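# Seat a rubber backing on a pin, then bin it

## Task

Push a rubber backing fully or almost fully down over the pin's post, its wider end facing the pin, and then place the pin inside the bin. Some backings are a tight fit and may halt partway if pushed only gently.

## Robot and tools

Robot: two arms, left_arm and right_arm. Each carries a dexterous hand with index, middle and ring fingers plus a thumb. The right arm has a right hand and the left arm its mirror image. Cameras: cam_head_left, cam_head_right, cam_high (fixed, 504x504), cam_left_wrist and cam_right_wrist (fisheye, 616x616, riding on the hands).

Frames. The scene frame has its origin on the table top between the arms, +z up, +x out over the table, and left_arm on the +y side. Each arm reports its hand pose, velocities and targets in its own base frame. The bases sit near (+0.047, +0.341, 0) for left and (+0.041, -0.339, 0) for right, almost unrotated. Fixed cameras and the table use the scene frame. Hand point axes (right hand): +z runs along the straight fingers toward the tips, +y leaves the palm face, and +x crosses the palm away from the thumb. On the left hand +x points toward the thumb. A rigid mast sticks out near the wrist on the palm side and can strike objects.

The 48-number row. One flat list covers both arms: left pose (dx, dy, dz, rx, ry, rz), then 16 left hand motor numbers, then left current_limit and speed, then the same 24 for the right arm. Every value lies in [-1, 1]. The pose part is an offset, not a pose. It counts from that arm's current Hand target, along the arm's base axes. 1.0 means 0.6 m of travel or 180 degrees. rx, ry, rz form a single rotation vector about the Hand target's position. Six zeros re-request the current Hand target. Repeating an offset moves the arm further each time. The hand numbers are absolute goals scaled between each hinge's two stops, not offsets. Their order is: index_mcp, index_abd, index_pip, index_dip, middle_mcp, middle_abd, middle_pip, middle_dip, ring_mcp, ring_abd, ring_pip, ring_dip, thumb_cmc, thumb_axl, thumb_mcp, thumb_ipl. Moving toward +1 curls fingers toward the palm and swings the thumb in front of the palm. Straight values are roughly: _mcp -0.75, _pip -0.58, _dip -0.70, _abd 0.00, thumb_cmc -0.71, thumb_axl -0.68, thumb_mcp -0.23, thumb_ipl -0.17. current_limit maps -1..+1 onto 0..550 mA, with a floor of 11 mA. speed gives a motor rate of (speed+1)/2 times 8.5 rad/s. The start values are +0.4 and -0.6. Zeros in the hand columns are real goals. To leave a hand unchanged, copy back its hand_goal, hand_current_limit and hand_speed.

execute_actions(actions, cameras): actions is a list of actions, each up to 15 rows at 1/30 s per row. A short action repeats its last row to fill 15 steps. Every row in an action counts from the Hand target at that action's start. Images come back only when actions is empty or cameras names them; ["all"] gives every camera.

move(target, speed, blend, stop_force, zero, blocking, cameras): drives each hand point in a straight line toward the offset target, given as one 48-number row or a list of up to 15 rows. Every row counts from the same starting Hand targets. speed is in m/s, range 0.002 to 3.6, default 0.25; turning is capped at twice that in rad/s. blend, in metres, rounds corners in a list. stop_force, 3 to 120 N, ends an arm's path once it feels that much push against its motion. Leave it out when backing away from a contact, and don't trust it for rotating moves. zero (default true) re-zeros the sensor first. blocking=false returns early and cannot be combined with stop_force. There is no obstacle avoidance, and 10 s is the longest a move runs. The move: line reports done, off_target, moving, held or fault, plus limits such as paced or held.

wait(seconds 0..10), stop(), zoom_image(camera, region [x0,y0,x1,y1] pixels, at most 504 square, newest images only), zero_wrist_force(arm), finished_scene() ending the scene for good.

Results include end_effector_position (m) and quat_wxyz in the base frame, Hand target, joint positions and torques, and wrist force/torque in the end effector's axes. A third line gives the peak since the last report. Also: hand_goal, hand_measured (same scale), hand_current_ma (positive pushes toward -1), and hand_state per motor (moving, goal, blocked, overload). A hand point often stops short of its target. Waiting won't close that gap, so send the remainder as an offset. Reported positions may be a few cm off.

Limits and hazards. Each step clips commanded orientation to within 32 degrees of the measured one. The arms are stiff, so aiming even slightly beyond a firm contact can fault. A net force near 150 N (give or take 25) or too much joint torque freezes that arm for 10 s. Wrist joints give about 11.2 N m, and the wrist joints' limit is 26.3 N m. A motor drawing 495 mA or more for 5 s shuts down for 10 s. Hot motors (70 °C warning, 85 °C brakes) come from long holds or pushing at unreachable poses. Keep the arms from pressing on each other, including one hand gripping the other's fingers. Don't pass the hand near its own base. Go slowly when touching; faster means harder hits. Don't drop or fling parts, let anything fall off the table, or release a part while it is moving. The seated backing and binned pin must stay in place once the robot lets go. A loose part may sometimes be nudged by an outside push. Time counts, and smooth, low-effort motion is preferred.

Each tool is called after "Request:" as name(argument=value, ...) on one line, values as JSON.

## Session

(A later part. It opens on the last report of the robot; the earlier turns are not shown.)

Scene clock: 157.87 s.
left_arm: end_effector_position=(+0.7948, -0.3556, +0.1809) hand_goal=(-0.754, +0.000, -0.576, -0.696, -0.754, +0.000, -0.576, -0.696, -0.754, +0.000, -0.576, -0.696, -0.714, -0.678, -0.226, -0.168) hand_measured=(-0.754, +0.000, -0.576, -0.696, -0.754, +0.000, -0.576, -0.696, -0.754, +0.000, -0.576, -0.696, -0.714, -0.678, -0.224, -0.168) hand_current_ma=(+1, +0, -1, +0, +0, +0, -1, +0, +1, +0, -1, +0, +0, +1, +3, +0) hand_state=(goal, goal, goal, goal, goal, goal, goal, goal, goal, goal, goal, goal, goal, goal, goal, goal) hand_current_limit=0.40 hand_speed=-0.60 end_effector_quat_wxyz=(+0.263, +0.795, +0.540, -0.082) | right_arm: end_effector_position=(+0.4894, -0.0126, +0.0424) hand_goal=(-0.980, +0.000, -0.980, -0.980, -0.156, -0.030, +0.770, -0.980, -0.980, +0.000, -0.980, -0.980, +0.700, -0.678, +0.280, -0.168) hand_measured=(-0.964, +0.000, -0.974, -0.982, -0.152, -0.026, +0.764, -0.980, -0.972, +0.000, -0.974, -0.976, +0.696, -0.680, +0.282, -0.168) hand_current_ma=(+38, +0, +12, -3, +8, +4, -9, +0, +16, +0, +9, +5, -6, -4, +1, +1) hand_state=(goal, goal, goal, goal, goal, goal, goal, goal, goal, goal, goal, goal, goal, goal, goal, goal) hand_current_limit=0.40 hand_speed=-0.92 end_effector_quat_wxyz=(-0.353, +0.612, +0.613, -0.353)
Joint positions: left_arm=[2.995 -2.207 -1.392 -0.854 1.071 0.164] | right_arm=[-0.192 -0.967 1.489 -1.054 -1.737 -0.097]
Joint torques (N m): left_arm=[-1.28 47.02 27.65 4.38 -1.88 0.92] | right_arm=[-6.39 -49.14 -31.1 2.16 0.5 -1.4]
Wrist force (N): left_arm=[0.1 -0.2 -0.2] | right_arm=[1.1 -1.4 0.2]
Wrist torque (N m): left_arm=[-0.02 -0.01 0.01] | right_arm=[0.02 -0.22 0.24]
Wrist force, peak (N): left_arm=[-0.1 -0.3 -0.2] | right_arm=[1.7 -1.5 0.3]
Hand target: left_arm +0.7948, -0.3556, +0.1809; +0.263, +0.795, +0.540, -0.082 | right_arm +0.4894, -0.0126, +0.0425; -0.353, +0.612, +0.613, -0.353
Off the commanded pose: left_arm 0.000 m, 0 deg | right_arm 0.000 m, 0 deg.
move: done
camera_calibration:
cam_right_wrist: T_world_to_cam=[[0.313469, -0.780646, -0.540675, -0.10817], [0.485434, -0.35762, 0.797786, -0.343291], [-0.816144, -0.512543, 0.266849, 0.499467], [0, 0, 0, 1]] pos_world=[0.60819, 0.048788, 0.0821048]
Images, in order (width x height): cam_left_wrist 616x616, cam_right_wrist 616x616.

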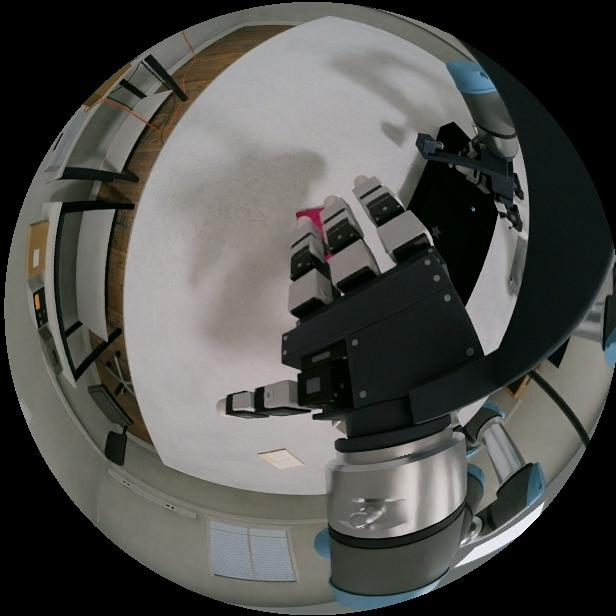

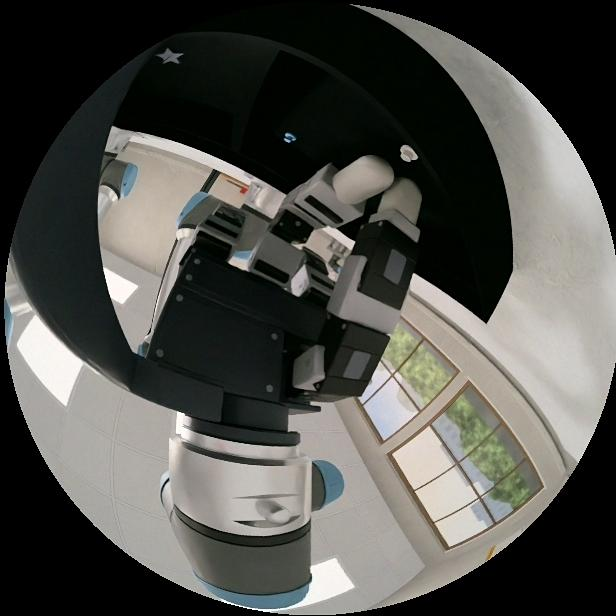

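Request:
move(target=[[0,0,0,0,0,0,-0.754,0,-0.576,-0.696,-0.754,0,-0.576,-0.696,-0.754,0,-0.576,-0.696,-0.714,-0.678,-0.226,-0.168,0.4,-0.6, 0,0,0.2,0,0,0, -0.98,0,-0.98,-0.98, -0.156,-0.03,0.771,-0.98, -0.98,0,-0.98,-0.98, 0.70,-0.678,0.281,-0.168, 0.4,-0.8],[0,0,0,0,0,0,-0.754,0,-0.576,-0.696,-0.754,0,-0.576,-0.696,-0.754,0,-0.576,-0.696,-0.714,-0.678,-0.226,-0.168,0.4,-0.6, 0.1827,0.0218,0.296,0,-0.3333,0, -0.754,0.02,-0.577,-0.696, -0.754,-0.02,-0.577,-0.696, -0.98,-0.15,-0.98,-0.98, -0.714,-0.678,-0.226,-0.168, 0.4,-0.6]], speed=0.2, cameras=["all"])

Scene clock: 167.70 s.
left_arm: end_effector_position=(+0.7948, -0.3556, +0.1809) hand_goal=(-0.754, +0.000, -0.576, -0.696, -0.754, +0.000, -0.576, -0.696, -0.754, +0.000, -0.576, -0.696, -0.714, -0.678, -0.226, -0.168) hand_measured=(-0.754, +0.000, -0.576, -0.696, -0.754, +0.000, -0.576, -0.696, -0.754, +0.000, -0.576, -0.696, -0.714, -0.678, -0.224, -0.168) hand_current_ma=(+1, +0, -1, +0, +0, +0, -1, +0, +1, +0, -1, +0, +0, +1, +3, +0) hand_state=(goal, goal, goal, goal, goal, goal, goal, goal, goal, goal, goal, goal, goal, goal, goal, goal) hand_current_limit=0.40 hand_speed=-0.60 end_effector_quat_wxyz=(+0.263, +0.795, +0.540, -0.082) | right_arm: end_effector_position=(+0.5991, +0.0005, +0.2201) hand_goal=(-0.754, +0.020, -0.578, -0.696, -0.754, -0.020, -0.578, -0.696, -0.980, -0.150, -0.980, -0.980, -0.714, -0.678, -0.226, -0.168) hand_measured=(-0.754, +0.016, -0.580, -0.698, -0.752, -0.022, -0.576, -0.698, -0.972, -0.146, -0.974, -0.976, -0.712, -0.680, -0.214, -0.168) hand_current_ma=(+0, -4, -3, -4, +3, -3, +4, -3, +16, +5, +9, +5, +3, -2, +31, +1) hand_state=(goal, goal, goal, goal, goal, goal, goal, goal, goal, goal, goal, goal, goal, goal, goal, goal) hand_current_limit=0.40 hand_speed=-0.60 end_effector_quat_wxyz=(+0.000, +0.707, +0.707, +0.000)
Joint positions: left_arm=[2.995 -2.207 -1.392 -0.854 1.071 0.164] | right_arm=[-0.217 -1.501 1.857 -1.928 -1.571 -0.217]
Joint torques (N m): left_arm=[-0.17 46.76 27.56 4.52 -1.89 0.91] | right_arm=[-11.39 -32.21 -8.05 -4.3 1.07 -1.34]
Wrist force (N): left_arm=[-0.2 -0.1 -0.1] | right_arm=[1.5 -0.7 -0.4]
Wrist torque (N m): left_arm=[-0.01 0.02 -0.02] | right_arm=[-0.01 -0.21 0.11]
Wrist force, peak (N): left_arm=[-0.1 -0.5 0.1] | right_arm=[1.4 -2.6 -0.5]
Hand target: left_arm +0.7948, -0.3556, +0.1809; +0.263, +0.795, +0.540, -0.082 | right_arm +0.5991, +0.0005, +0.2201; +0.000, +0.707, +0.707, +0.000
Off the commanded pose: left_arm 0.000 m, 0 deg | right_arm 0.000 m, 0 deg.
move: done
camera_calibration:
cam_right_wrist: T_world_to_cam=[[0.625031, -0.780599, 0.00105217, -0.342119], [-0.448118, -0.357707, 0.81929, 0.0209979], [-0.639161, -0.512553, -0.573379, 0.627126], [0, 0, 0, 1]] pos_world=[0.624079, 0.0618882, 0.342738]

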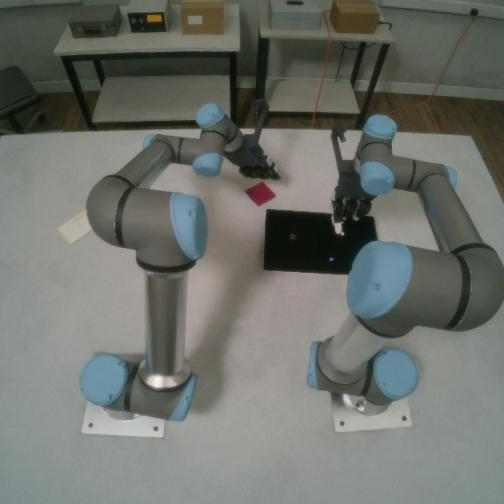

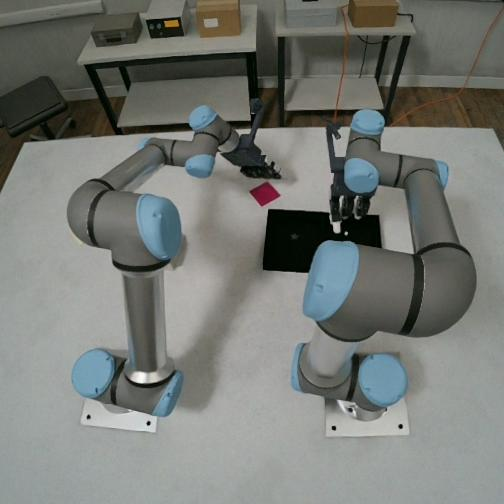

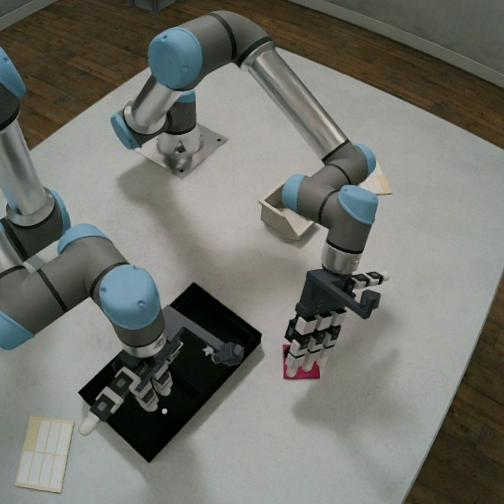

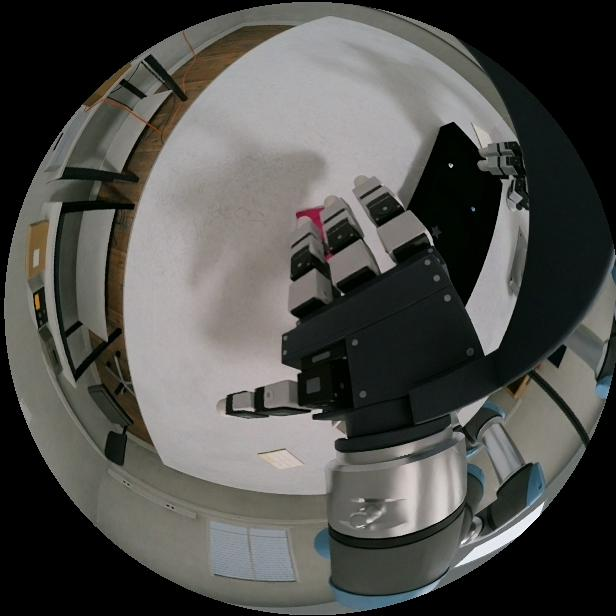

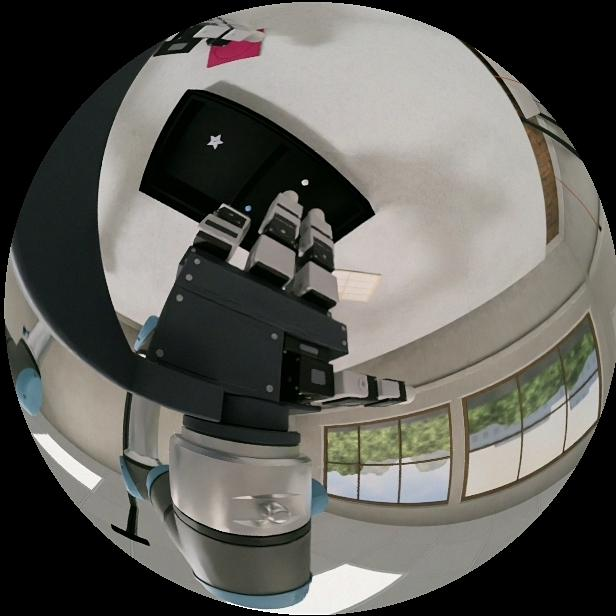

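Request:
zoom_image(camera="cam_right_wrist", region=[230, 140, 350, 260])

Request:
zoom_image(camera="cam_right_wrist", region=[195, 120, 235, 160])

Request:
zoom_image(camera="cam_left_wrist", region=[420, 130, 530, 240])

Scaled by 4.200 from the camera's 616x616 image, which has a finer 880x880 frame.

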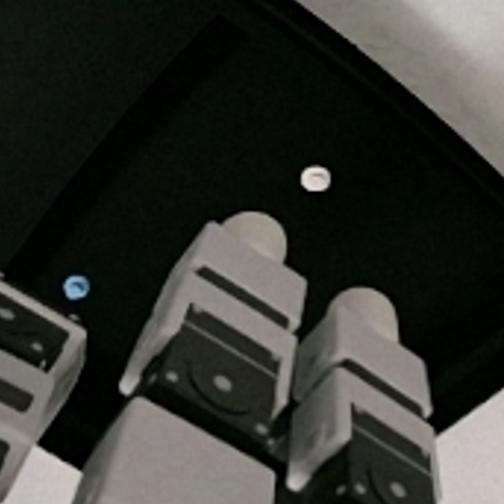

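Scaled by 12.600 from the camera's 616x616 image, which has a finer 880x880 frame.

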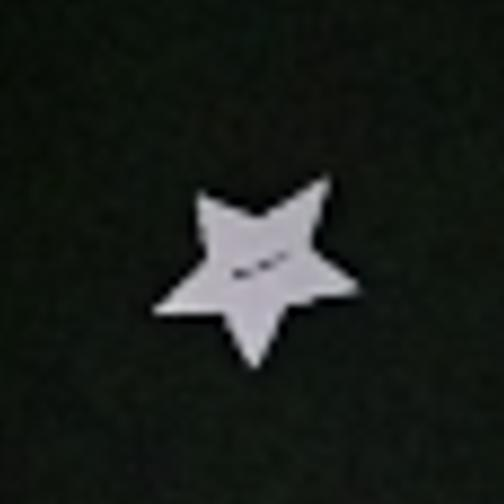

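Scaled by 4.582 from the camera's 616x616 image, which has a finer 880x880 frame.

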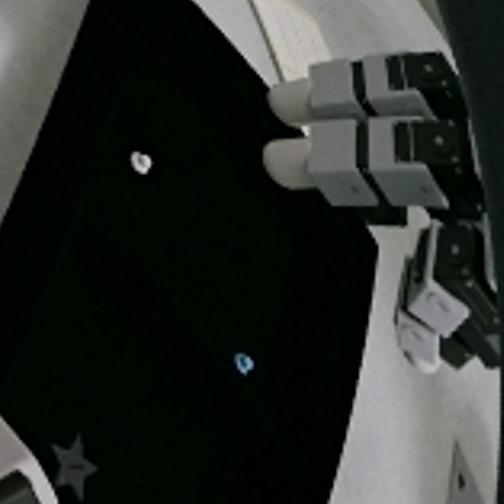

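Request:
move(target=[0,0,0,0,0,0,-0.754,0,-0.576,-0.696,-0.754,0,-0.576,-0.696,-0.754,0,-0.576,-0.696,-0.714,-0.678,-0.226,-0.168,0.4,-0.6, -0.0012,0.0008,-0.1335,0,0,0, -0.754,0.02,-0.577,-0.696, -0.754,-0.02,-0.577,-0.696, -0.98,-0.15,-0.98,-0.98, -0.714,-0.678,-0.226,-0.168, 0.4,-0.6], speed=0.12, cameras=["cam_right_wrist", "cam_left_wrist"])

Request:
zoom_image(camera="cam_right_wrist", region=[260, 150, 340, 230])

Request:
zoom_image(camera="cam_left_wrist", region=[430, 130, 490, 190])

Scene clock: 171.10 s.
left_arm: end_effector_position=(+0.7948, -0.3556, +0.1809) hand_goal=(-0.754, +0.000, -0.576, -0.696, -0.754, +0.000, -0.576, -0.696, -0.754, +0.000, -0.576, -0.696, -0.714, -0.678, -0.226, -0.168) hand_measured=(-0.754, +0.000, -0.576, -0.696, -0.754, +0.000, -0.576, -0.696, -0.754, +0.000, -0.576, -0.696, -0.714, -0.678, -0.224, -0.168) hand_current_ma=(+1, +0, -1, +0, +0, +0, -1, +0, +1, +0, -1, +0, +0, +1, +3, +0) hand_state=(goal, goal, goal, goal, goal, goal, goal, goal, goal, goal, goal, goal, goal, goal, goal, goal) hand_current_limit=0.40 hand_speed=-0.60 end_effector_quat_wxyz=(+0.263, +0.795, +0.540, -0.082) | right_arm: end_effector_position=(+0.5983, +0.0010, +0.1401) hand_goal=(-0.754, +0.020, -0.578, -0.696, -0.754, -0.020, -0.578, -0.696, -0.980, -0.150, -0.980, -0.980, -0.714, -0.678, -0.226, -0.168) hand_measured=(-0.754, +0.016, -0.580, -0.698, -0.752, -0.022, -0.576, -0.698, -0.972, -0.146, -0.974, -0.976, -0.712, -0.680, -0.216, -0.168) hand_current_ma=(+0, -4, -3, -4, +3, -3, +4, -3, +16, +5, +9, +5, +3, -2, +30, +1) hand_state=(goal, goal, goal, goal, goal, goal, goal, goal, goal, goal, goal, goal, goal, goal, goal, goal) hand_current_limit=0.40 hand_speed=-0.60 end_effector_quat_wxyz=(+0.000, +0.707, +0.707, +0.000)
Joint positions: left_arm=[2.995 -2.207 -1.392 -0.854 1.071 0.164] | right_arm=[-0.216 -1.413 1.986 -2.144 -1.571 -0.216]
Joint torques (N m): left_arm=[-0.4 46.91 27.95 4.46 -1.79 0.95] | right_arm=[13.21 -18.25 -6.21 -4.26 -0.66 1.58]
Wrist force (N): left_arm=[0.0 -0.2 0.2] | right_arm=[1.3 -0.6 -0.5]
Wrist torque (N m): left_arm=[-0.05 0.00 0.00] | right_arm=[0.01 -0.18 0.07]
Wrist force, peak (N): left_arm=[-0.2 -0.5 -0.1] | right_arm=[1.6 -0.5 -1.7]
Hand target: left_arm +0.7948, -0.3556, +0.1809; +0.263, +0.795, +0.540, -0.082 | right_arm +0.5983, +0.0010, +0.1400; +0.000, +0.707, +0.707, +0.000
Off the commanded pose: left_arm 0.000 m, 0 deg | right_arm 0.000 m, 0 deg.
move: done
camera_calibration:
cam_right_wrist: T_world_to_cam=[[0.625031, -0.780599, 0.00105217, -0.341207], [-0.448118, -0.357707, 0.81929, 0.0864062], [-0.639161, -0.512553, -0.573379, 0.581065], [0, 0, 0, 1]] pos_world=[0.623379, 0.0623882, 0.262738]
Images, in order (width x height): cam_left_wrist 616x616, cam_right_wrist 616x616.

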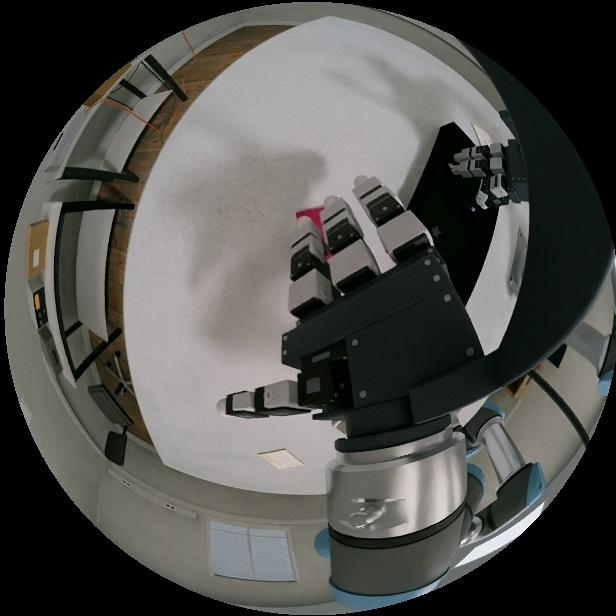

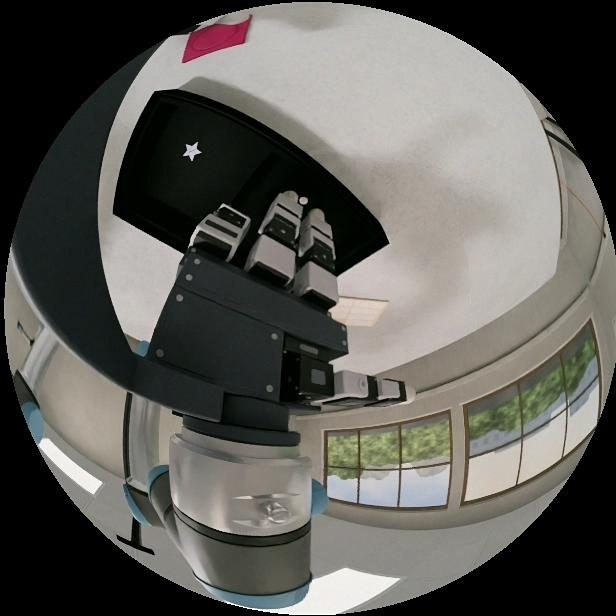

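Scaled by 6.300 from the camera's 616x616 image, which has a finer 880x880 frame.

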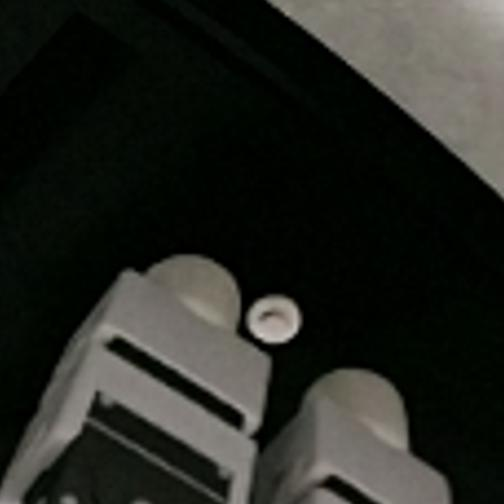

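Scaled by 8.400 from the camera's 616x616 image, which has a finer 880x880 frame.

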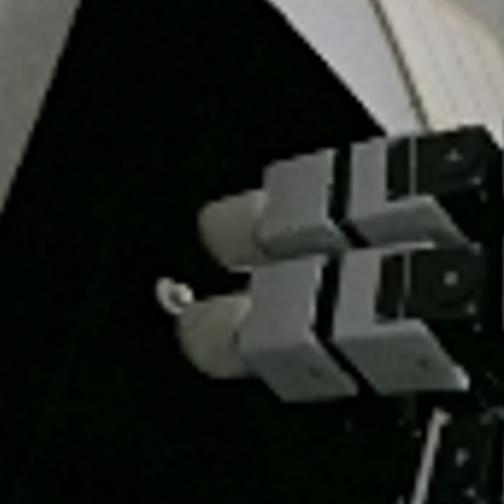

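Request:
move(target=[0,0,0,0,0,0,-0.754,0,-0.576,-0.696,-0.754,0,-0.576,-0.696,-0.754,0,-0.576,-0.696,-0.714,-0.678,-0.226,-0.168,0.4,-0.6, 0,0.0015,-0.036,0,0,0, -0.754,0.02,-0.577,-0.696, -0.754,-0.02,-0.577,-0.696, -0.98,-0.15,-0.98,-0.98, -0.714,-0.678,-0.226,-0.168, 0.4,-0.6], speed=0.008, stop_force=3, cameras=["cam_right_wrist", "cam_left_wrist"])

Request:
zoom_image(camera="cam_right_wrist", region=[260, 150, 340, 230])

Request:
zoom_image(camera="cam_left_wrist", region=[430, 130, 490, 190])

Scene clock: 174.33 s.
left_arm: end_effector_position=(+0.7948, -0.3556, +0.1809) hand_goal=(-0.754, +0.000, -0.576, -0.696, -0.754, +0.000, -0.576, -0.696, -0.754, +0.000, -0.576, -0.696, -0.714, -0.678, -0.226, -0.168) hand_measured=(-0.754, +0.000, -0.576, -0.696, -0.754, +0.000, -0.576, -0.696, -0.754, +0.000, -0.576, -0.696, -0.714, -0.678, -0.224, -0.168) hand_current_ma=(+1, +0, -1, +0, +0, +0, -1, +0, +1, +0, -1, +0, +0, +1, +3, +0) hand_state=(goal, goal, goal, goal, goal, goal, goal, goal, goal, goal, goal, goal, goal, goal, goal, goal) hand_current_limit=0.40 hand_speed=-0.60 end_effector_quat_wxyz=(+0.263, +0.795, +0.540, -0.082) | right_arm: end_effector_position=(+0.5983, +0.0015, +0.1285) hand_goal=(-0.754, +0.020, -0.578, -0.696, -0.754, -0.020, -0.578, -0.696, -0.980, -0.150, -0.980, -0.980, -0.714, -0.678, -0.226, -0.168) hand_measured=(-0.754, +0.018, -0.580, -0.698, -0.752, -0.022, -0.576, -0.698, -0.972, -0.146, -0.974, -0.976, -0.712, -0.680, -0.216, -0.168) hand_current_ma=(+0, -3, -3, -3, +3, -3, +2, -1, +16, +5, +9, +5, +3, -2, +30, +1) hand_state=(goal, goal, goal, goal, goal, goal, goal, goal, goal, goal, goal, goal, goal, goal, goal, goal) hand_current_limit=0.40 hand_speed=-0.60 end_effector_quat_wxyz=(+0.000, +0.707, +0.707, +0.000)
Joint positions: left_arm=[2.995 -2.207 -1.392 -0.854 1.071 0.164] | right_arm=[-0.215 -1.396 2.001 -2.176 -1.571 -0.215]
Joint torques (N m): left_arm=[-0.33 47.67 28.18 4.48 -1.9 1.03] | right_arm=[4.65 -32.69 -30.04 -0.42 -0.63 -0.29]
Wrist force (N): left_arm=[-0.1 -0.3 0.0] | right_arm=[1.0 -0.9 -4.8]
Wrist torque (N m): left_arm=[-0.04 0.02 -0.01] | right_arm=[0.34 -0.18 -0.01]
Wrist force, peak (N): left_arm=[-0.1 -0.6 0.0] | right_arm=[1.4 -1.1 -10.4]
Hand target: left_arm +0.7948, -0.3556, +0.1809; +0.263, +0.795, +0.540, -0.082 | right_arm +0.5983, +0.0015, +0.1285; +0.000, +0.707, +0.707, +0.000 (not the last commanded pose)
Off the commanded pose: left_arm 0.000 m, 0 deg | right_arm 0.010 m, 0 deg.
move: contact (right_arm)
camera_calibration:
cam_right_wrist: T_world_to_cam=[[0.624991, -0.780631, 0.00101591, -0.340769], [-0.448089, -0.357684, 0.819316, 0.0960625], [-0.63922, -0.512521, -0.573342, 0.574695], [0, 0, 0, 1]] pos_world=[0.623379, 0.0628881, 0.251137]
Images, in order (width x height): cam_left_wrist 616x616, cam_right_wrist 616x616.

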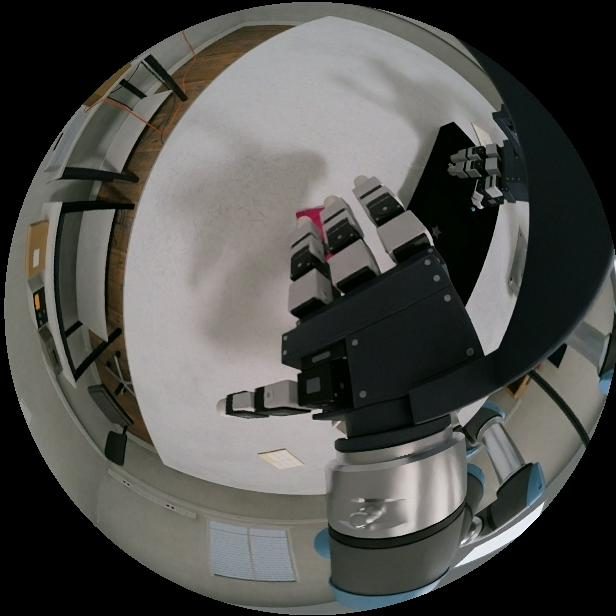

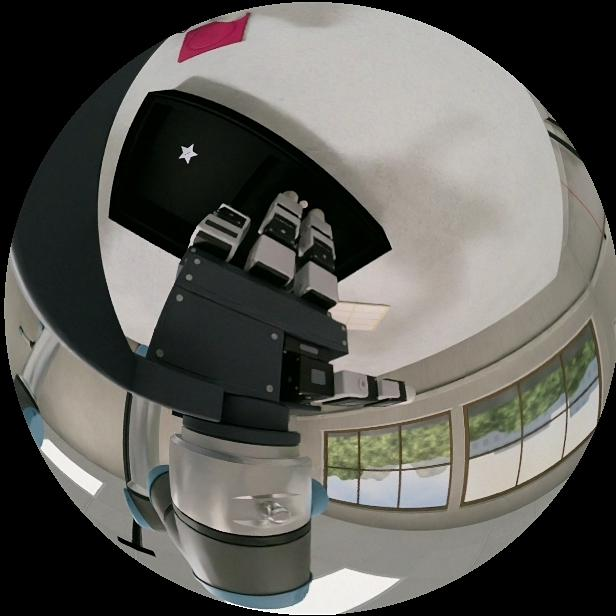

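Scaled by 6.300 from the camera's 616x616 image, which has a finer 880x880 frame.

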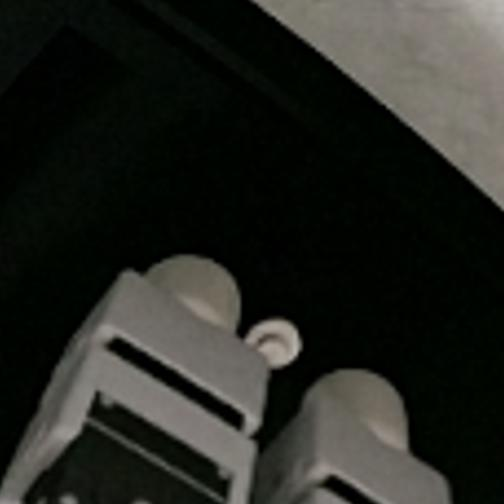

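Scaled by 8.400 from the camera's 616x616 image, which has a finer 880x880 frame.

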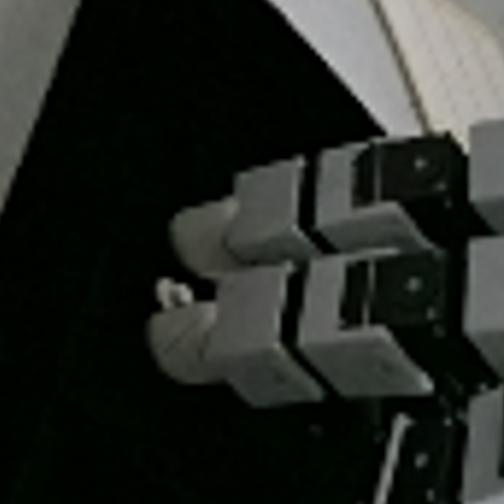

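Request:
execute_actions(actions=[[[0,0,0,0,0,0,-0.754,0,-0.576,-0.696,-0.754,0,-0.576,-0.696,-0.754,0,-0.576,-0.696,-0.714,-0.678,-0.226,-0.168,0.4,-0.6, 0,0,0.0013,0,0,0, -0.754,0.09,-0.577,-0.696, -0.754,-0.09,-0.577,-0.696, -0.98,-0.15,-0.98,-0.98, -0.714,-0.678,-0.226,-0.168, 0.4,-0.92],[0,0,0,0,0,0,-0.754,0,-0.576,-0.696,-0.754,0,-0.576,-0.696,-0.754,0,-0.576,-0.696,-0.714,-0.678,-0.226,-0.168,0.4,-0.6, 0,0,0.0013,0,0,0, -0.754,0.09,-0.577,-0.696, -0.754,-0.09,-0.577,-0.696, -0.98,-0.15,-0.98,-0.98, -0.714,-0.678,-0.226,-0.168, 0.4,-0.92]]], cameras=["cam_right_wrist", "cam_left_wrist"])

Request:
zoom_image(camera="cam_right_wrist", region=[260, 150, 340, 230])

Request:
zoom_image(camera="cam_left_wrist", region=[430, 140, 470, 180])

Scene clock: 175.63 s.
left_arm: end_effector_position=(+0.7948, -0.3556, +0.1809) hand_goal=(-0.754, +0.000, -0.576, -0.696, -0.754, +0.000, -0.576, -0.696, -0.754, +0.000, -0.576, -0.696, -0.714, -0.678, -0.226, -0.168) hand_measured=(-0.754, +0.000, -0.576, -0.696, -0.754, +0.000, -0.576, -0.696, -0.754, +0.000, -0.576, -0.696, -0.714, -0.678, -0.224, -0.168) hand_current_ma=(+1, +0, -1, +0, +0, +0, -1, +0, +1, +0, -1, +0, +0, +1, +3, +0) hand_state=(goal, goal, goal, goal, goal, goal, goal, goal, goal, goal, goal, goal, goal, goal, goal, goal) hand_current_limit=0.40 hand_speed=-0.60 end_effector_quat_wxyz=(+0.263, +0.795, +0.540, -0.082) | right_arm: end_effector_position=(+0.5983, +0.0015, +0.1293) hand_goal=(-0.754, +0.090, -0.578, -0.696, -0.754, -0.090, -0.578, -0.696, -0.980, -0.150, -0.980, -0.980, -0.714, -0.678, -0.226, -0.168) hand_measured=(-0.754, +0.086, -0.580, -0.698, -0.752, -0.086, -0.576, -0.698, -0.972, -0.146, -0.974, -0.976, -0.712, -0.680, -0.216, -0.168) hand_current_ma=(+0, -5, -3, -3, +3, +5, +2, -1, +16, +5, +9, +5, +3, -2, +30, +1) hand_state=(goal, goal, goal, goal, goal, goal, goal, goal, goal, goal, goal, goal, goal, goal, goal, goal) hand_current_limit=0.40 hand_speed=-0.92 end_effector_quat_wxyz=(+0.000, +0.707, +0.707, +0.000)
Joint positions: left_arm=[2.995 -2.207 -1.392 -0.854 1.071 0.164] | right_arm=[-0.215 -1.397 2 -2.174 -1.571 -0.215]
Joint torques (N m): left_arm=[-0.61 47.28 28.76 4.5 -1.85 1] | right_arm=[-4.94 -36.01 -33.77 -0.35 -0.9 -1.17]
Wrist force (N): left_arm=[-0.2 -0.2 0.2] | right_arm=[1.2 -0.8 -0.9]
Wrist torque (N m): left_arm=[-0.05 0.03 -0.01] | right_arm=[0.01 -0.17 0.00]
Wrist force, peak (N): left_arm=[-0.1 -0.5 -0.2] | right_arm=[1.2 -1.2 -5.2]
Hand target: left_arm +0.7948, -0.3556, +0.1809; +0.263, +0.795, +0.540, -0.082 | right_arm +0.5983, +0.0015, +0.1293; +0.000, +0.707, +0.707, +0.000
Off the commanded pose: left_arm 0.000 m, 0 deg | right_arm 0.000 m, 0 deg.
Step readings (end_effector_position of left_arm | right_arm):
0: (+0.7948, -0.3556, +0.1809) | (+0.5983, +0.0015, +0.1285)
1: (+0.7948, -0.3556, +0.1809) | (+0.5983, +0.0015, +0.1285)
2: (+0.7948, -0.3556, +0.1809) | (+0.5984, +0.0015, +0.1285)
4: (+0.7948, -0.3556, +0.1809) | (+0.5983, +0.0015, +0.1289)
8: (+0.7948, -0.3556, +0.1809) | (+0.5983, +0.0015, +0.1291)
15: (+0.7948, -0.3556, +0.1809) | (+0.5983, +0.0015, +0.1293)
camera_calibration:
cam_right_wrist: T_world_to_cam=[[0.625031, -0.780599, 0.00105217, -0.340806], [-0.448118, -0.357707, 0.81929, 0.0954334], [-0.639161, -0.512553, -0.573379, 0.575129], [0, 0, 0, 1]] pos_world=[0.623379, 0.0628882, 0.251938]
Images, in order (width x height): cam_left_wrist 616x616, cam_right_wrist 616x616.

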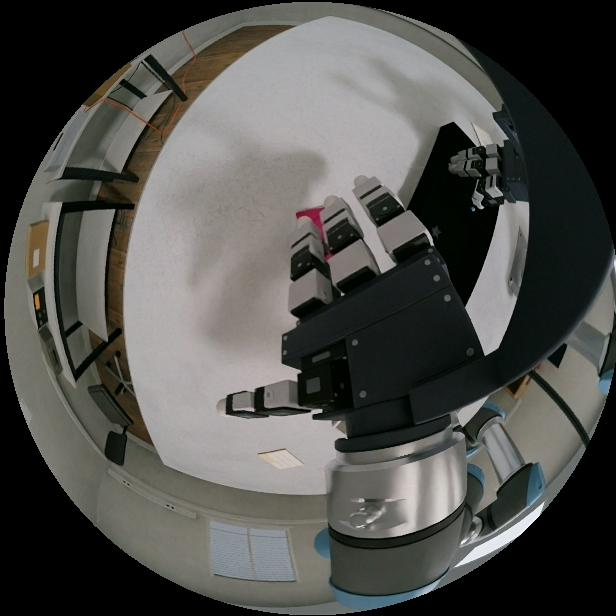

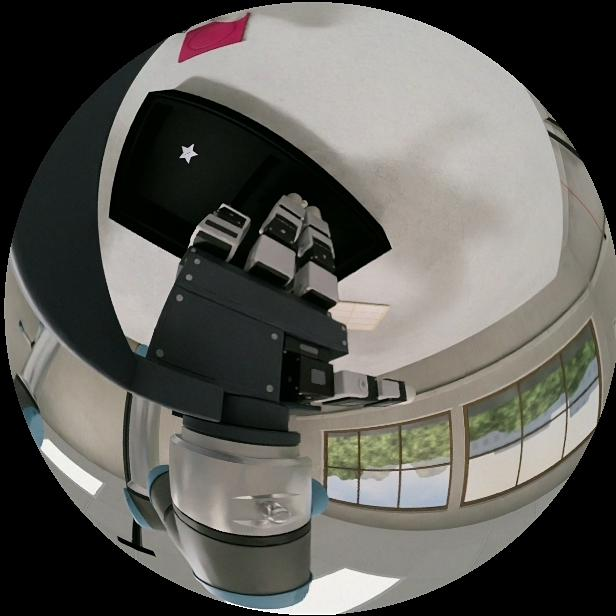

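Scaled by 6.300 from the camera's 616x616 image, which has a finer 880x880 frame.

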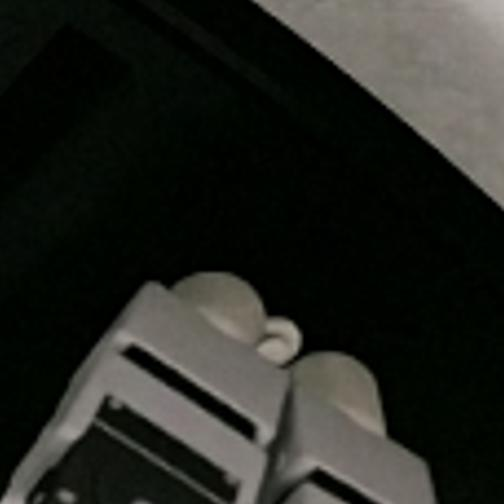

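Scaled by 12.600 from the camera's 616x616 image, which has a finer 880x880 frame.

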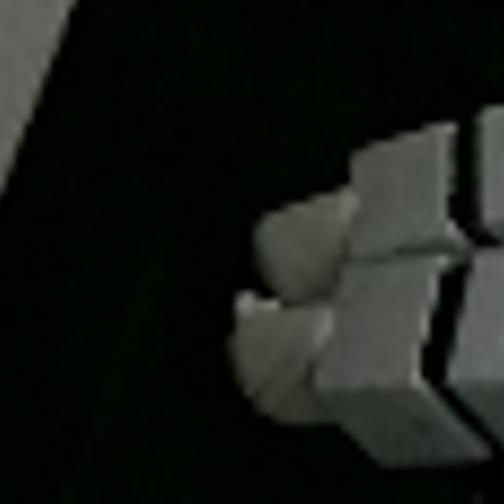

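Request:
execute_actions(actions=[[[0,0,0,0,0,0,-0.754,0,-0.576,-0.696,-0.754,0,-0.576,-0.696,-0.754,0,-0.576,-0.696,-0.714,-0.678,-0.226,-0.168,0.4,-0.6, 0,0,0,0,0,0, -0.754,0.14,-0.577,-0.696, -0.754,-0.14,-0.577,-0.696, -0.98,-0.15,-0.98,-0.98, -0.714,-0.678,-0.226,-0.168, 0.4,-0.93],[0,0,0,0,0,0,-0.754,0,-0.576,-0.696,-0.754,0,-0.576,-0.696,-0.754,0,-0.576,-0.696,-0.714,-0.678,-0.226,-0.168,0.4,-0.6, 0,0,0,0,0,0, -0.754,0.14,-0.577,-0.696, -0.754,-0.14,-0.577,-0.696, -0.98,-0.15,-0.98,-0.98, -0.714,-0.678,-0.226,-0.168, 0.4,-0.93]]], cameras=["cam_right_wrist", "cam_left_wrist"])

Request:
zoom_image(camera="cam_right_wrist", region=[260, 150, 340, 230])

Request:
zoom_image(camera="cam_left_wrist", region=[430, 140, 470, 180])

Scene clock: 176.70 s.
left_arm: end_effector_position=(+0.7948, -0.3556, +0.1809) hand_goal=(-0.754, +0.000, -0.576, -0.696, -0.754, +0.000, -0.576, -0.696, -0.754, +0.000, -0.576, -0.696, -0.714, -0.678, -0.226, -0.168) hand_measured=(-0.754, +0.000, -0.576, -0.696, -0.754, +0.000, -0.576, -0.696, -0.754, +0.000, -0.576, -0.696, -0.714, -0.678, -0.224, -0.168) hand_current_ma=(+1, +0, -1, +0, +0, +0, -1, +0, +1, +0, -1, +0, +0, +1, +3, +0) hand_state=(goal, goal, goal, goal, goal, goal, goal, goal, goal, goal, goal, goal, goal, goal, goal, goal) hand_current_limit=0.40 hand_speed=-0.60 end_effector_quat_wxyz=(+0.263, +0.795, +0.540, -0.082) | right_arm: end_effector_position=(+0.5983, +0.0015, +0.1293) hand_goal=(-0.754, +0.140, -0.578, -0.696, -0.754, -0.140, -0.578, -0.696, -0.980, -0.150, -0.980, -0.980, -0.714, -0.678, -0.226, -0.168) hand_measured=(-0.754, +0.096, -0.580, -0.698, -0.752, -0.094, -0.576, -0.698, -0.972, -0.146, -0.974, -0.976, -0.712, -0.680, -0.216, -0.168) hand_current_ma=(+0, -107, -3, -3, +3, +111, +2, -1, +16, +5, +9, +5, +3, -2, +30, +1) hand_state=(goal, blocked, goal, goal, goal, blocked, goal, goal, goal, goal, goal, goal, goal, goal, goal, goal) hand_current_limit=0.40 hand_speed=-0.93 end_effector_quat_wxyz=(+0.000, +0.707, +0.707, +0.000)
Joint positions: left_arm=[2.995 -2.207 -1.392 -0.854 1.071 0.164] | right_arm=[-0.215 -1.397 2 -2.174 -1.571 -0.215]
Joint torques (N m): left_arm=[-0.8 47.27 28.27 4.61 -1.93 1.12] | right_arm=[-9.96 -35.11 -33.2 -0.32 -0.81 -1.21]
Wrist force (N): left_arm=[0.0 0.0 0.0] | right_arm=[1.3 -0.7 -0.6]
Wrist torque (N m): left_arm=[-0.01 0.00 0.00] | right_arm=[0.00 -0.18 0.00]
Wrist force, peak (N): left_arm=[-0.1 -0.4 -0.1] | right_arm=[1.5 -0.9 -0.7]
Hand target: left_arm +0.7948, -0.3556, +0.1809; +0.263, +0.795, +0.540, -0.082 | right_arm +0.5983, +0.0015, +0.1293; +0.000, +0.707, +0.707, +0.000
Off the commanded pose: left_arm 0.000 m, 0 deg | right_arm 0.000 m, 0 deg.
Step readings (end_effector_position of left_arm | right_arm):
0: (+0.7948, -0.3556, +0.1809) | (+0.5983, +0.0015, +0.1293)
1: (+0.7948, -0.3556, +0.1809) | (+0.5983, +0.0015, +0.1293)
2: (+0.7948, -0.3556, +0.1809) | (+0.5983, +0.0015, +0.1293)
4: (+0.7948, -0.3556, +0.1809) | (+0.5983, +0.0015, +0.1293)
8: (+0.7948, -0.3556, +0.1809) | (+0.5983, +0.0015, +0.1293)
15: (+0.7948, -0.3556, +0.1809) | (+0.5983, +0.0015, +0.1293)
camera_calibration:
cam_right_wrist: T_world_to_cam=[[0.625031, -0.780599, 0.00105217, -0.340806], [-0.448118, -0.357707, 0.81929, 0.0954334], [-0.639161, -0.512553, -0.573379, 0.575129], [0, 0, 0, 1]] pos_world=[0.623379, 0.0628882, 0.251938]
Images, in order (width x height): cam_left_wrist 616x616, cam_right_wrist 616x616.

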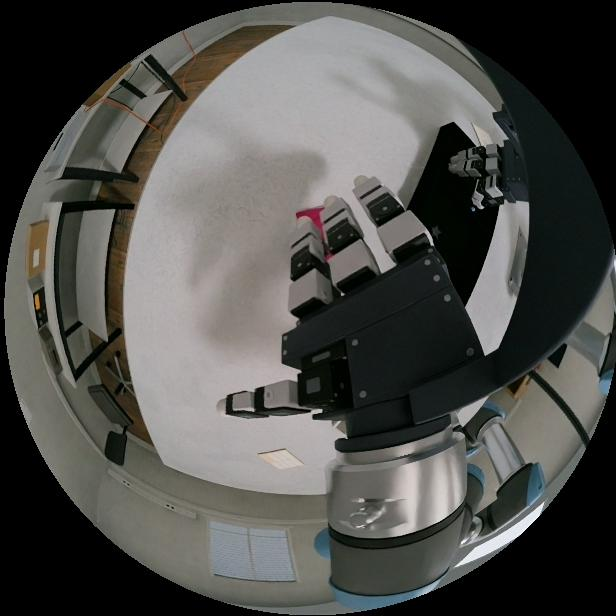

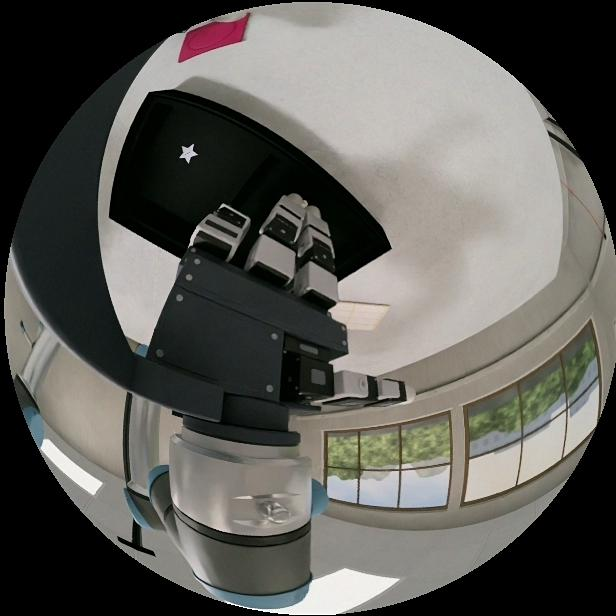

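Scaled by 6.300 from the camera's 616x616 image, which has a finer 880x880 frame.

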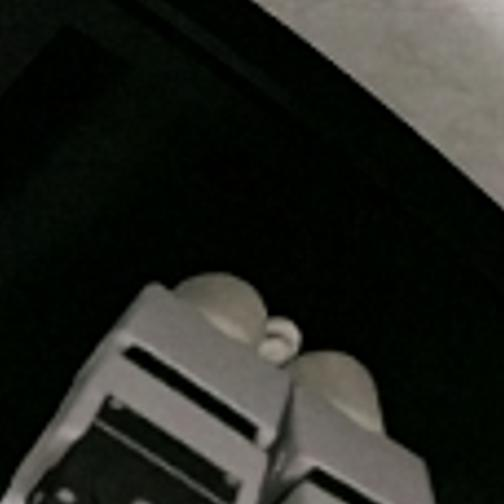

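Scaled by 12.600 from the camera's 616x616 image, which has a finer 880x880 frame.

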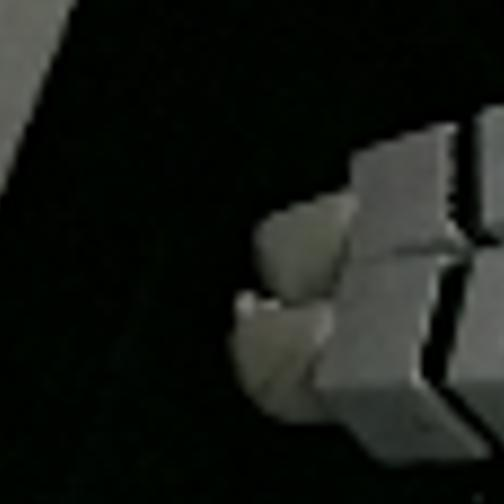

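Request:
execute_actions(actions=[[[0,0,0,0,0,0,-0.754,0,-0.576,-0.696,-0.754,0,-0.576,-0.696,-0.754,0,-0.576,-0.696,-0.714,-0.678,-0.226,-0.168,0.4,-0.6, 0,0,0,0,0,0, -0.754,0.2,-0.577,-0.696, -0.754,-0.2,-0.577,-0.696, -0.98,-0.15,-0.98,-0.98, -0.714,-0.678,-0.226,-0.168, 0.4,-0.9],[0,0,0,0,0,0,-0.754,0,-0.576,-0.696,-0.754,0,-0.576,-0.696,-0.754,0,-0.576,-0.696,-0.714,-0.678,-0.226,-0.168,0.4,-0.6, 0,0,0,0,0,0, -0.754,0.2,-0.577,-0.696, -0.754,-0.2,-0.577,-0.696, -0.98,-0.15,-0.98,-0.98, -0.714,-0.678,-0.226,-0.168, 0.4,-0.9]]])

Request:
move(target=[0,0,0,0,0,0,-0.754,0,-0.576,-0.696,-0.754,0,-0.576,-0.696,-0.754,0,-0.576,-0.696,-0.714,-0.678,-0.226,-0.168,0.4,-0.6, 0,0,0.035,0,0,0, -0.754,0.2,-0.577,-0.696, -0.754,-0.2,-0.577,-0.696, -0.98,-0.15,-0.98,-0.98, -0.714,-0.678,-0.226,-0.168, 0.4,-0.9], speed=0.02, cameras=["cam_right_wrist", "cam_left_wrist"])

Request:
zoom_image(camera="cam_right_wrist", region=[260, 150, 340, 230])

Request:
zoom_image(camera="cam_left_wrist", region=[430, 140, 470, 180])

Scene clock: 178.00 s.
left_arm: end_effector_position=(+0.7948, -0.3556, +0.1809) hand_goal=(-0.754, +0.000, -0.576, -0.696, -0.754, +0.000, -0.576, -0.696, -0.754, +0.000, -0.576, -0.696, -0.714, -0.678, -0.226, -0.168) hand_measured=(-0.754, +0.000, -0.576, -0.696, -0.754, +0.000, -0.576, -0.696, -0.754, +0.000, -0.576, -0.696, -0.714, -0.678, -0.224, -0.168) hand_current_ma=(+1, +0, -1, +0, +0, +0, -1, +0, +1, +0, -1, +0, +0, +1, +3, +0) hand_state=(goal, goal, goal, goal, goal, goal, goal, goal, goal, goal, goal, goal, goal, goal, goal, goal) hand_current_limit=0.40 hand_speed=-0.60 end_effector_quat_wxyz=(+0.263, +0.795, +0.540, -0.082) | right_arm: end_effector_position=(+0.5983, +0.0015, +0.1293) hand_goal=(-0.754, +0.200, -0.578, -0.696, -0.754, -0.200, -0.578, -0.696, -0.980, -0.150, -0.980, -0.980, -0.714, -0.678, -0.226, -0.168) hand_measured=(-0.754, +0.100, -0.580, -0.698, -0.752, -0.098, -0.576, -0.698, -0.972, -0.146, -0.974, -0.976, -0.712, -0.680, -0.216, -0.168) hand_current_ma=(+0, -302, -3, -3, +3, +309, +2, -1, +16, +5, +9, +5, +3, -2, +30, +1) hand_state=(goal, blocked, goal, goal, goal, blocked, goal, goal, goal, goal, goal, goal, goal, goal, goal, goal) hand_current_limit=0.40 hand_speed=-0.90 end_effector_quat_wxyz=(+0.000, +0.707, +0.707, +0.000)
Joint positions: left_arm=[2.995 -2.207 -1.392 -0.854 1.071 0.164] | right_arm=[-0.215 -1.397 2 -2.174 -1.571 -0.215]
Joint torques (N m): left_arm=[-0.71 47.41 27.96 4.6 -1.9 1.01] | right_arm=[-10.52 -35.21 -32.72 -0.49 -0.65 -1.23]
Wrist force (N): left_arm=[-0.1 -0.1 -0.1] | right_arm=[1.1 -0.7 -0.4]
Wrist torque (N m): left_arm=[-0.02 0.02 -0.01] | right_arm=[-0.02 -0.17 -0.01]
Wrist force, peak (N): left_arm=[-0.2 -0.4 -0.1] | right_arm=[1.5 -0.9 -1.1]
Hand target: left_arm +0.7948, -0.3556, +0.1809; +0.263, +0.795, +0.540, -0.082 | right_arm +0.5983, +0.0015, +0.1293; +0.000, +0.707, +0.707, +0.000
Off the commanded pose: left_arm 0.000 m, 0 deg | right_arm 0.000 m, 0 deg.
Step readings (end_effector_position of left_arm | right_arm):
0: (+0.7948, -0.3556, +0.1809) | (+0.5983, +0.0015, +0.1293)
1: (+0.7948, -0.3556, +0.1809) | (+0.5983, +0.0015, +0.1293)
2: (+0.7948, -0.3556, +0.1809) | (+0.5983, +0.0015, +0.1293)
4: (+0.7948, -0.3556, +0.1809) | (+0.5983, +0.0015, +0.1293)
8: (+0.7948, -0.3556, +0.1809) | (+0.5983, +0.0015, +0.1293)
15: (+0.7948, -0.3556, +0.1809) | (+0.5983, +0.0015, +0.1293)

Scene clock: 179.43 s.
left_arm: end_effector_position=(+0.7948, -0.3556, +0.1809) hand_goal=(-0.754, +0.000, -0.576, -0.696, -0.754, +0.000, -0.576, -0.696, -0.754, +0.000, -0.576, -0.696, -0.714, -0.678, -0.226, -0.168) hand_measured=(-0.754, +0.000, -0.576, -0.696, -0.754, +0.000, -0.576, -0.696, -0.754, +0.000, -0.576, -0.696, -0.714, -0.678, -0.224, -0.168) hand_current_ma=(+1, +0, -1, +0, +0, +0, -1, +0, +1, +0, -1, +0, +0, +1, +3, +0) hand_state=(goal, goal, goal, goal, goal, goal, goal, goal, goal, goal, goal, goal, goal, goal, goal, goal) hand_current_limit=0.40 hand_speed=-0.60 end_effector_quat_wxyz=(+0.263, +0.795, +0.540, -0.082) | right_arm: end_effector_position=(+0.5983, +0.0015, +0.1502) hand_goal=(-0.754, +0.200, -0.578, -0.696, -0.754, -0.200, -0.578, -0.696, -0.980, -0.150, -0.980, -0.980, -0.714, -0.678, -0.226, -0.168) hand_measured=(-0.754, +0.100, -0.580, -0.698, -0.752, -0.098, -0.576, -0.698, -0.972, -0.146, -0.974, -0.976, -0.712, -0.680, -0.216, -0.168) hand_current_ma=(+0, -302, -3, -3, +3, +309, +2, -1, +16, +5, +9, +5, +3, -2, +30, +1) hand_state=(goal, blocked, goal, goal, goal, blocked, goal, goal, goal, goal, goal, goal, goal, goal, goal, goal) hand_current_limit=0.40 hand_speed=-0.90 end_effector_quat_wxyz=(+0.000, +0.707, +0.707, +0.000)
Joint positions: left_arm=[2.995 -2.207 -1.392 -0.854 1.071 0.164] | right_arm=[-0.215 -1.426 1.972 -2.117 -1.571 -0.215]
Joint torques (N m): left_arm=[-0.66 47.25 27.87 4.5 -1.89 1.04] | right_arm=[-9.87 -34.49 -32.98 -0.43 -0.69 -0.88]
Wrist force (N): left_arm=[-0.2 -0.1 0.1] | right_arm=[1.2 -0.9 -0.4]
Wrist torque (N m): left_arm=[-0.02 0.03 -0.02] | right_arm=[-0.04 -0.16 0.01]
Wrist force, peak (N): left_arm=[-0.3 -0.3 -0.2] | right_arm=[1.5 -1.1 -0.7]
Hand target: left_arm +0.7948, -0.3556, +0.1809; +0.263, +0.795, +0.540, -0.082 | right_arm +0.5983, +0.0015, +0.1503; +0.000, +0.707, +0.707, +0.000
Off the commanded pose: left_arm 0.000 m, 0 deg | right_arm 0.000 m, 0 deg.
move: done
camera_calibration:
cam_right_wrist: T_world_to_cam=[[0.625031, -0.780599, 0.00105217, -0.340828], [-0.448118, -0.357707, 0.81929, 0.0783102], [-0.639161, -0.512553, -0.573379, 0.587112], [0, 0, 0, 1]] pos_world=[0.623379, 0.0628882, 0.272838]
Images, in order (width x height): cam_left_wrist 616x616, cam_right_wrist 616x616.

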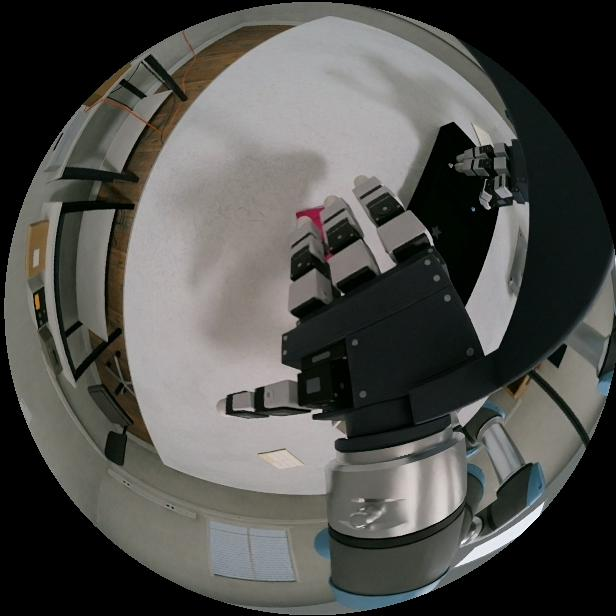

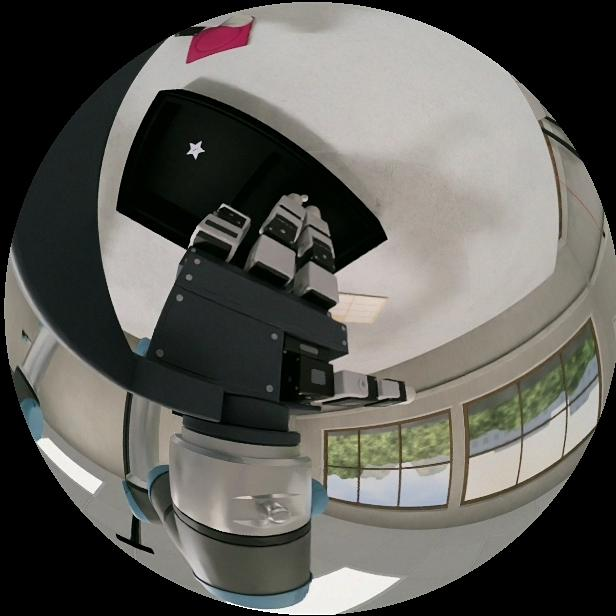

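Scaled by 6.300 from the camera's 616x616 image, which has a finer 880x880 frame.

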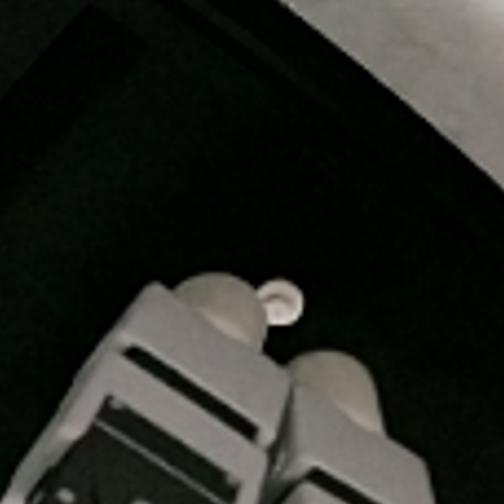

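Scaled by 12.600 from the camera's 616x616 image, which has a finer 880x880 frame.

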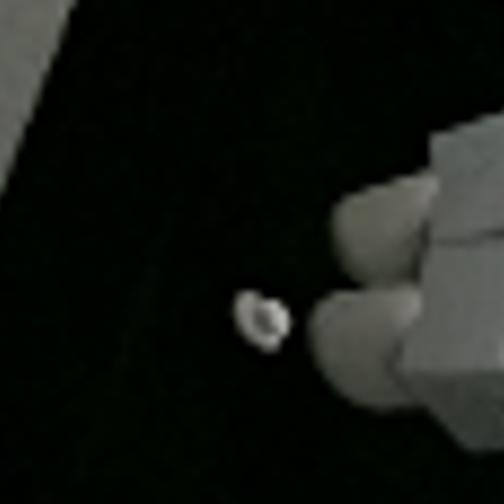

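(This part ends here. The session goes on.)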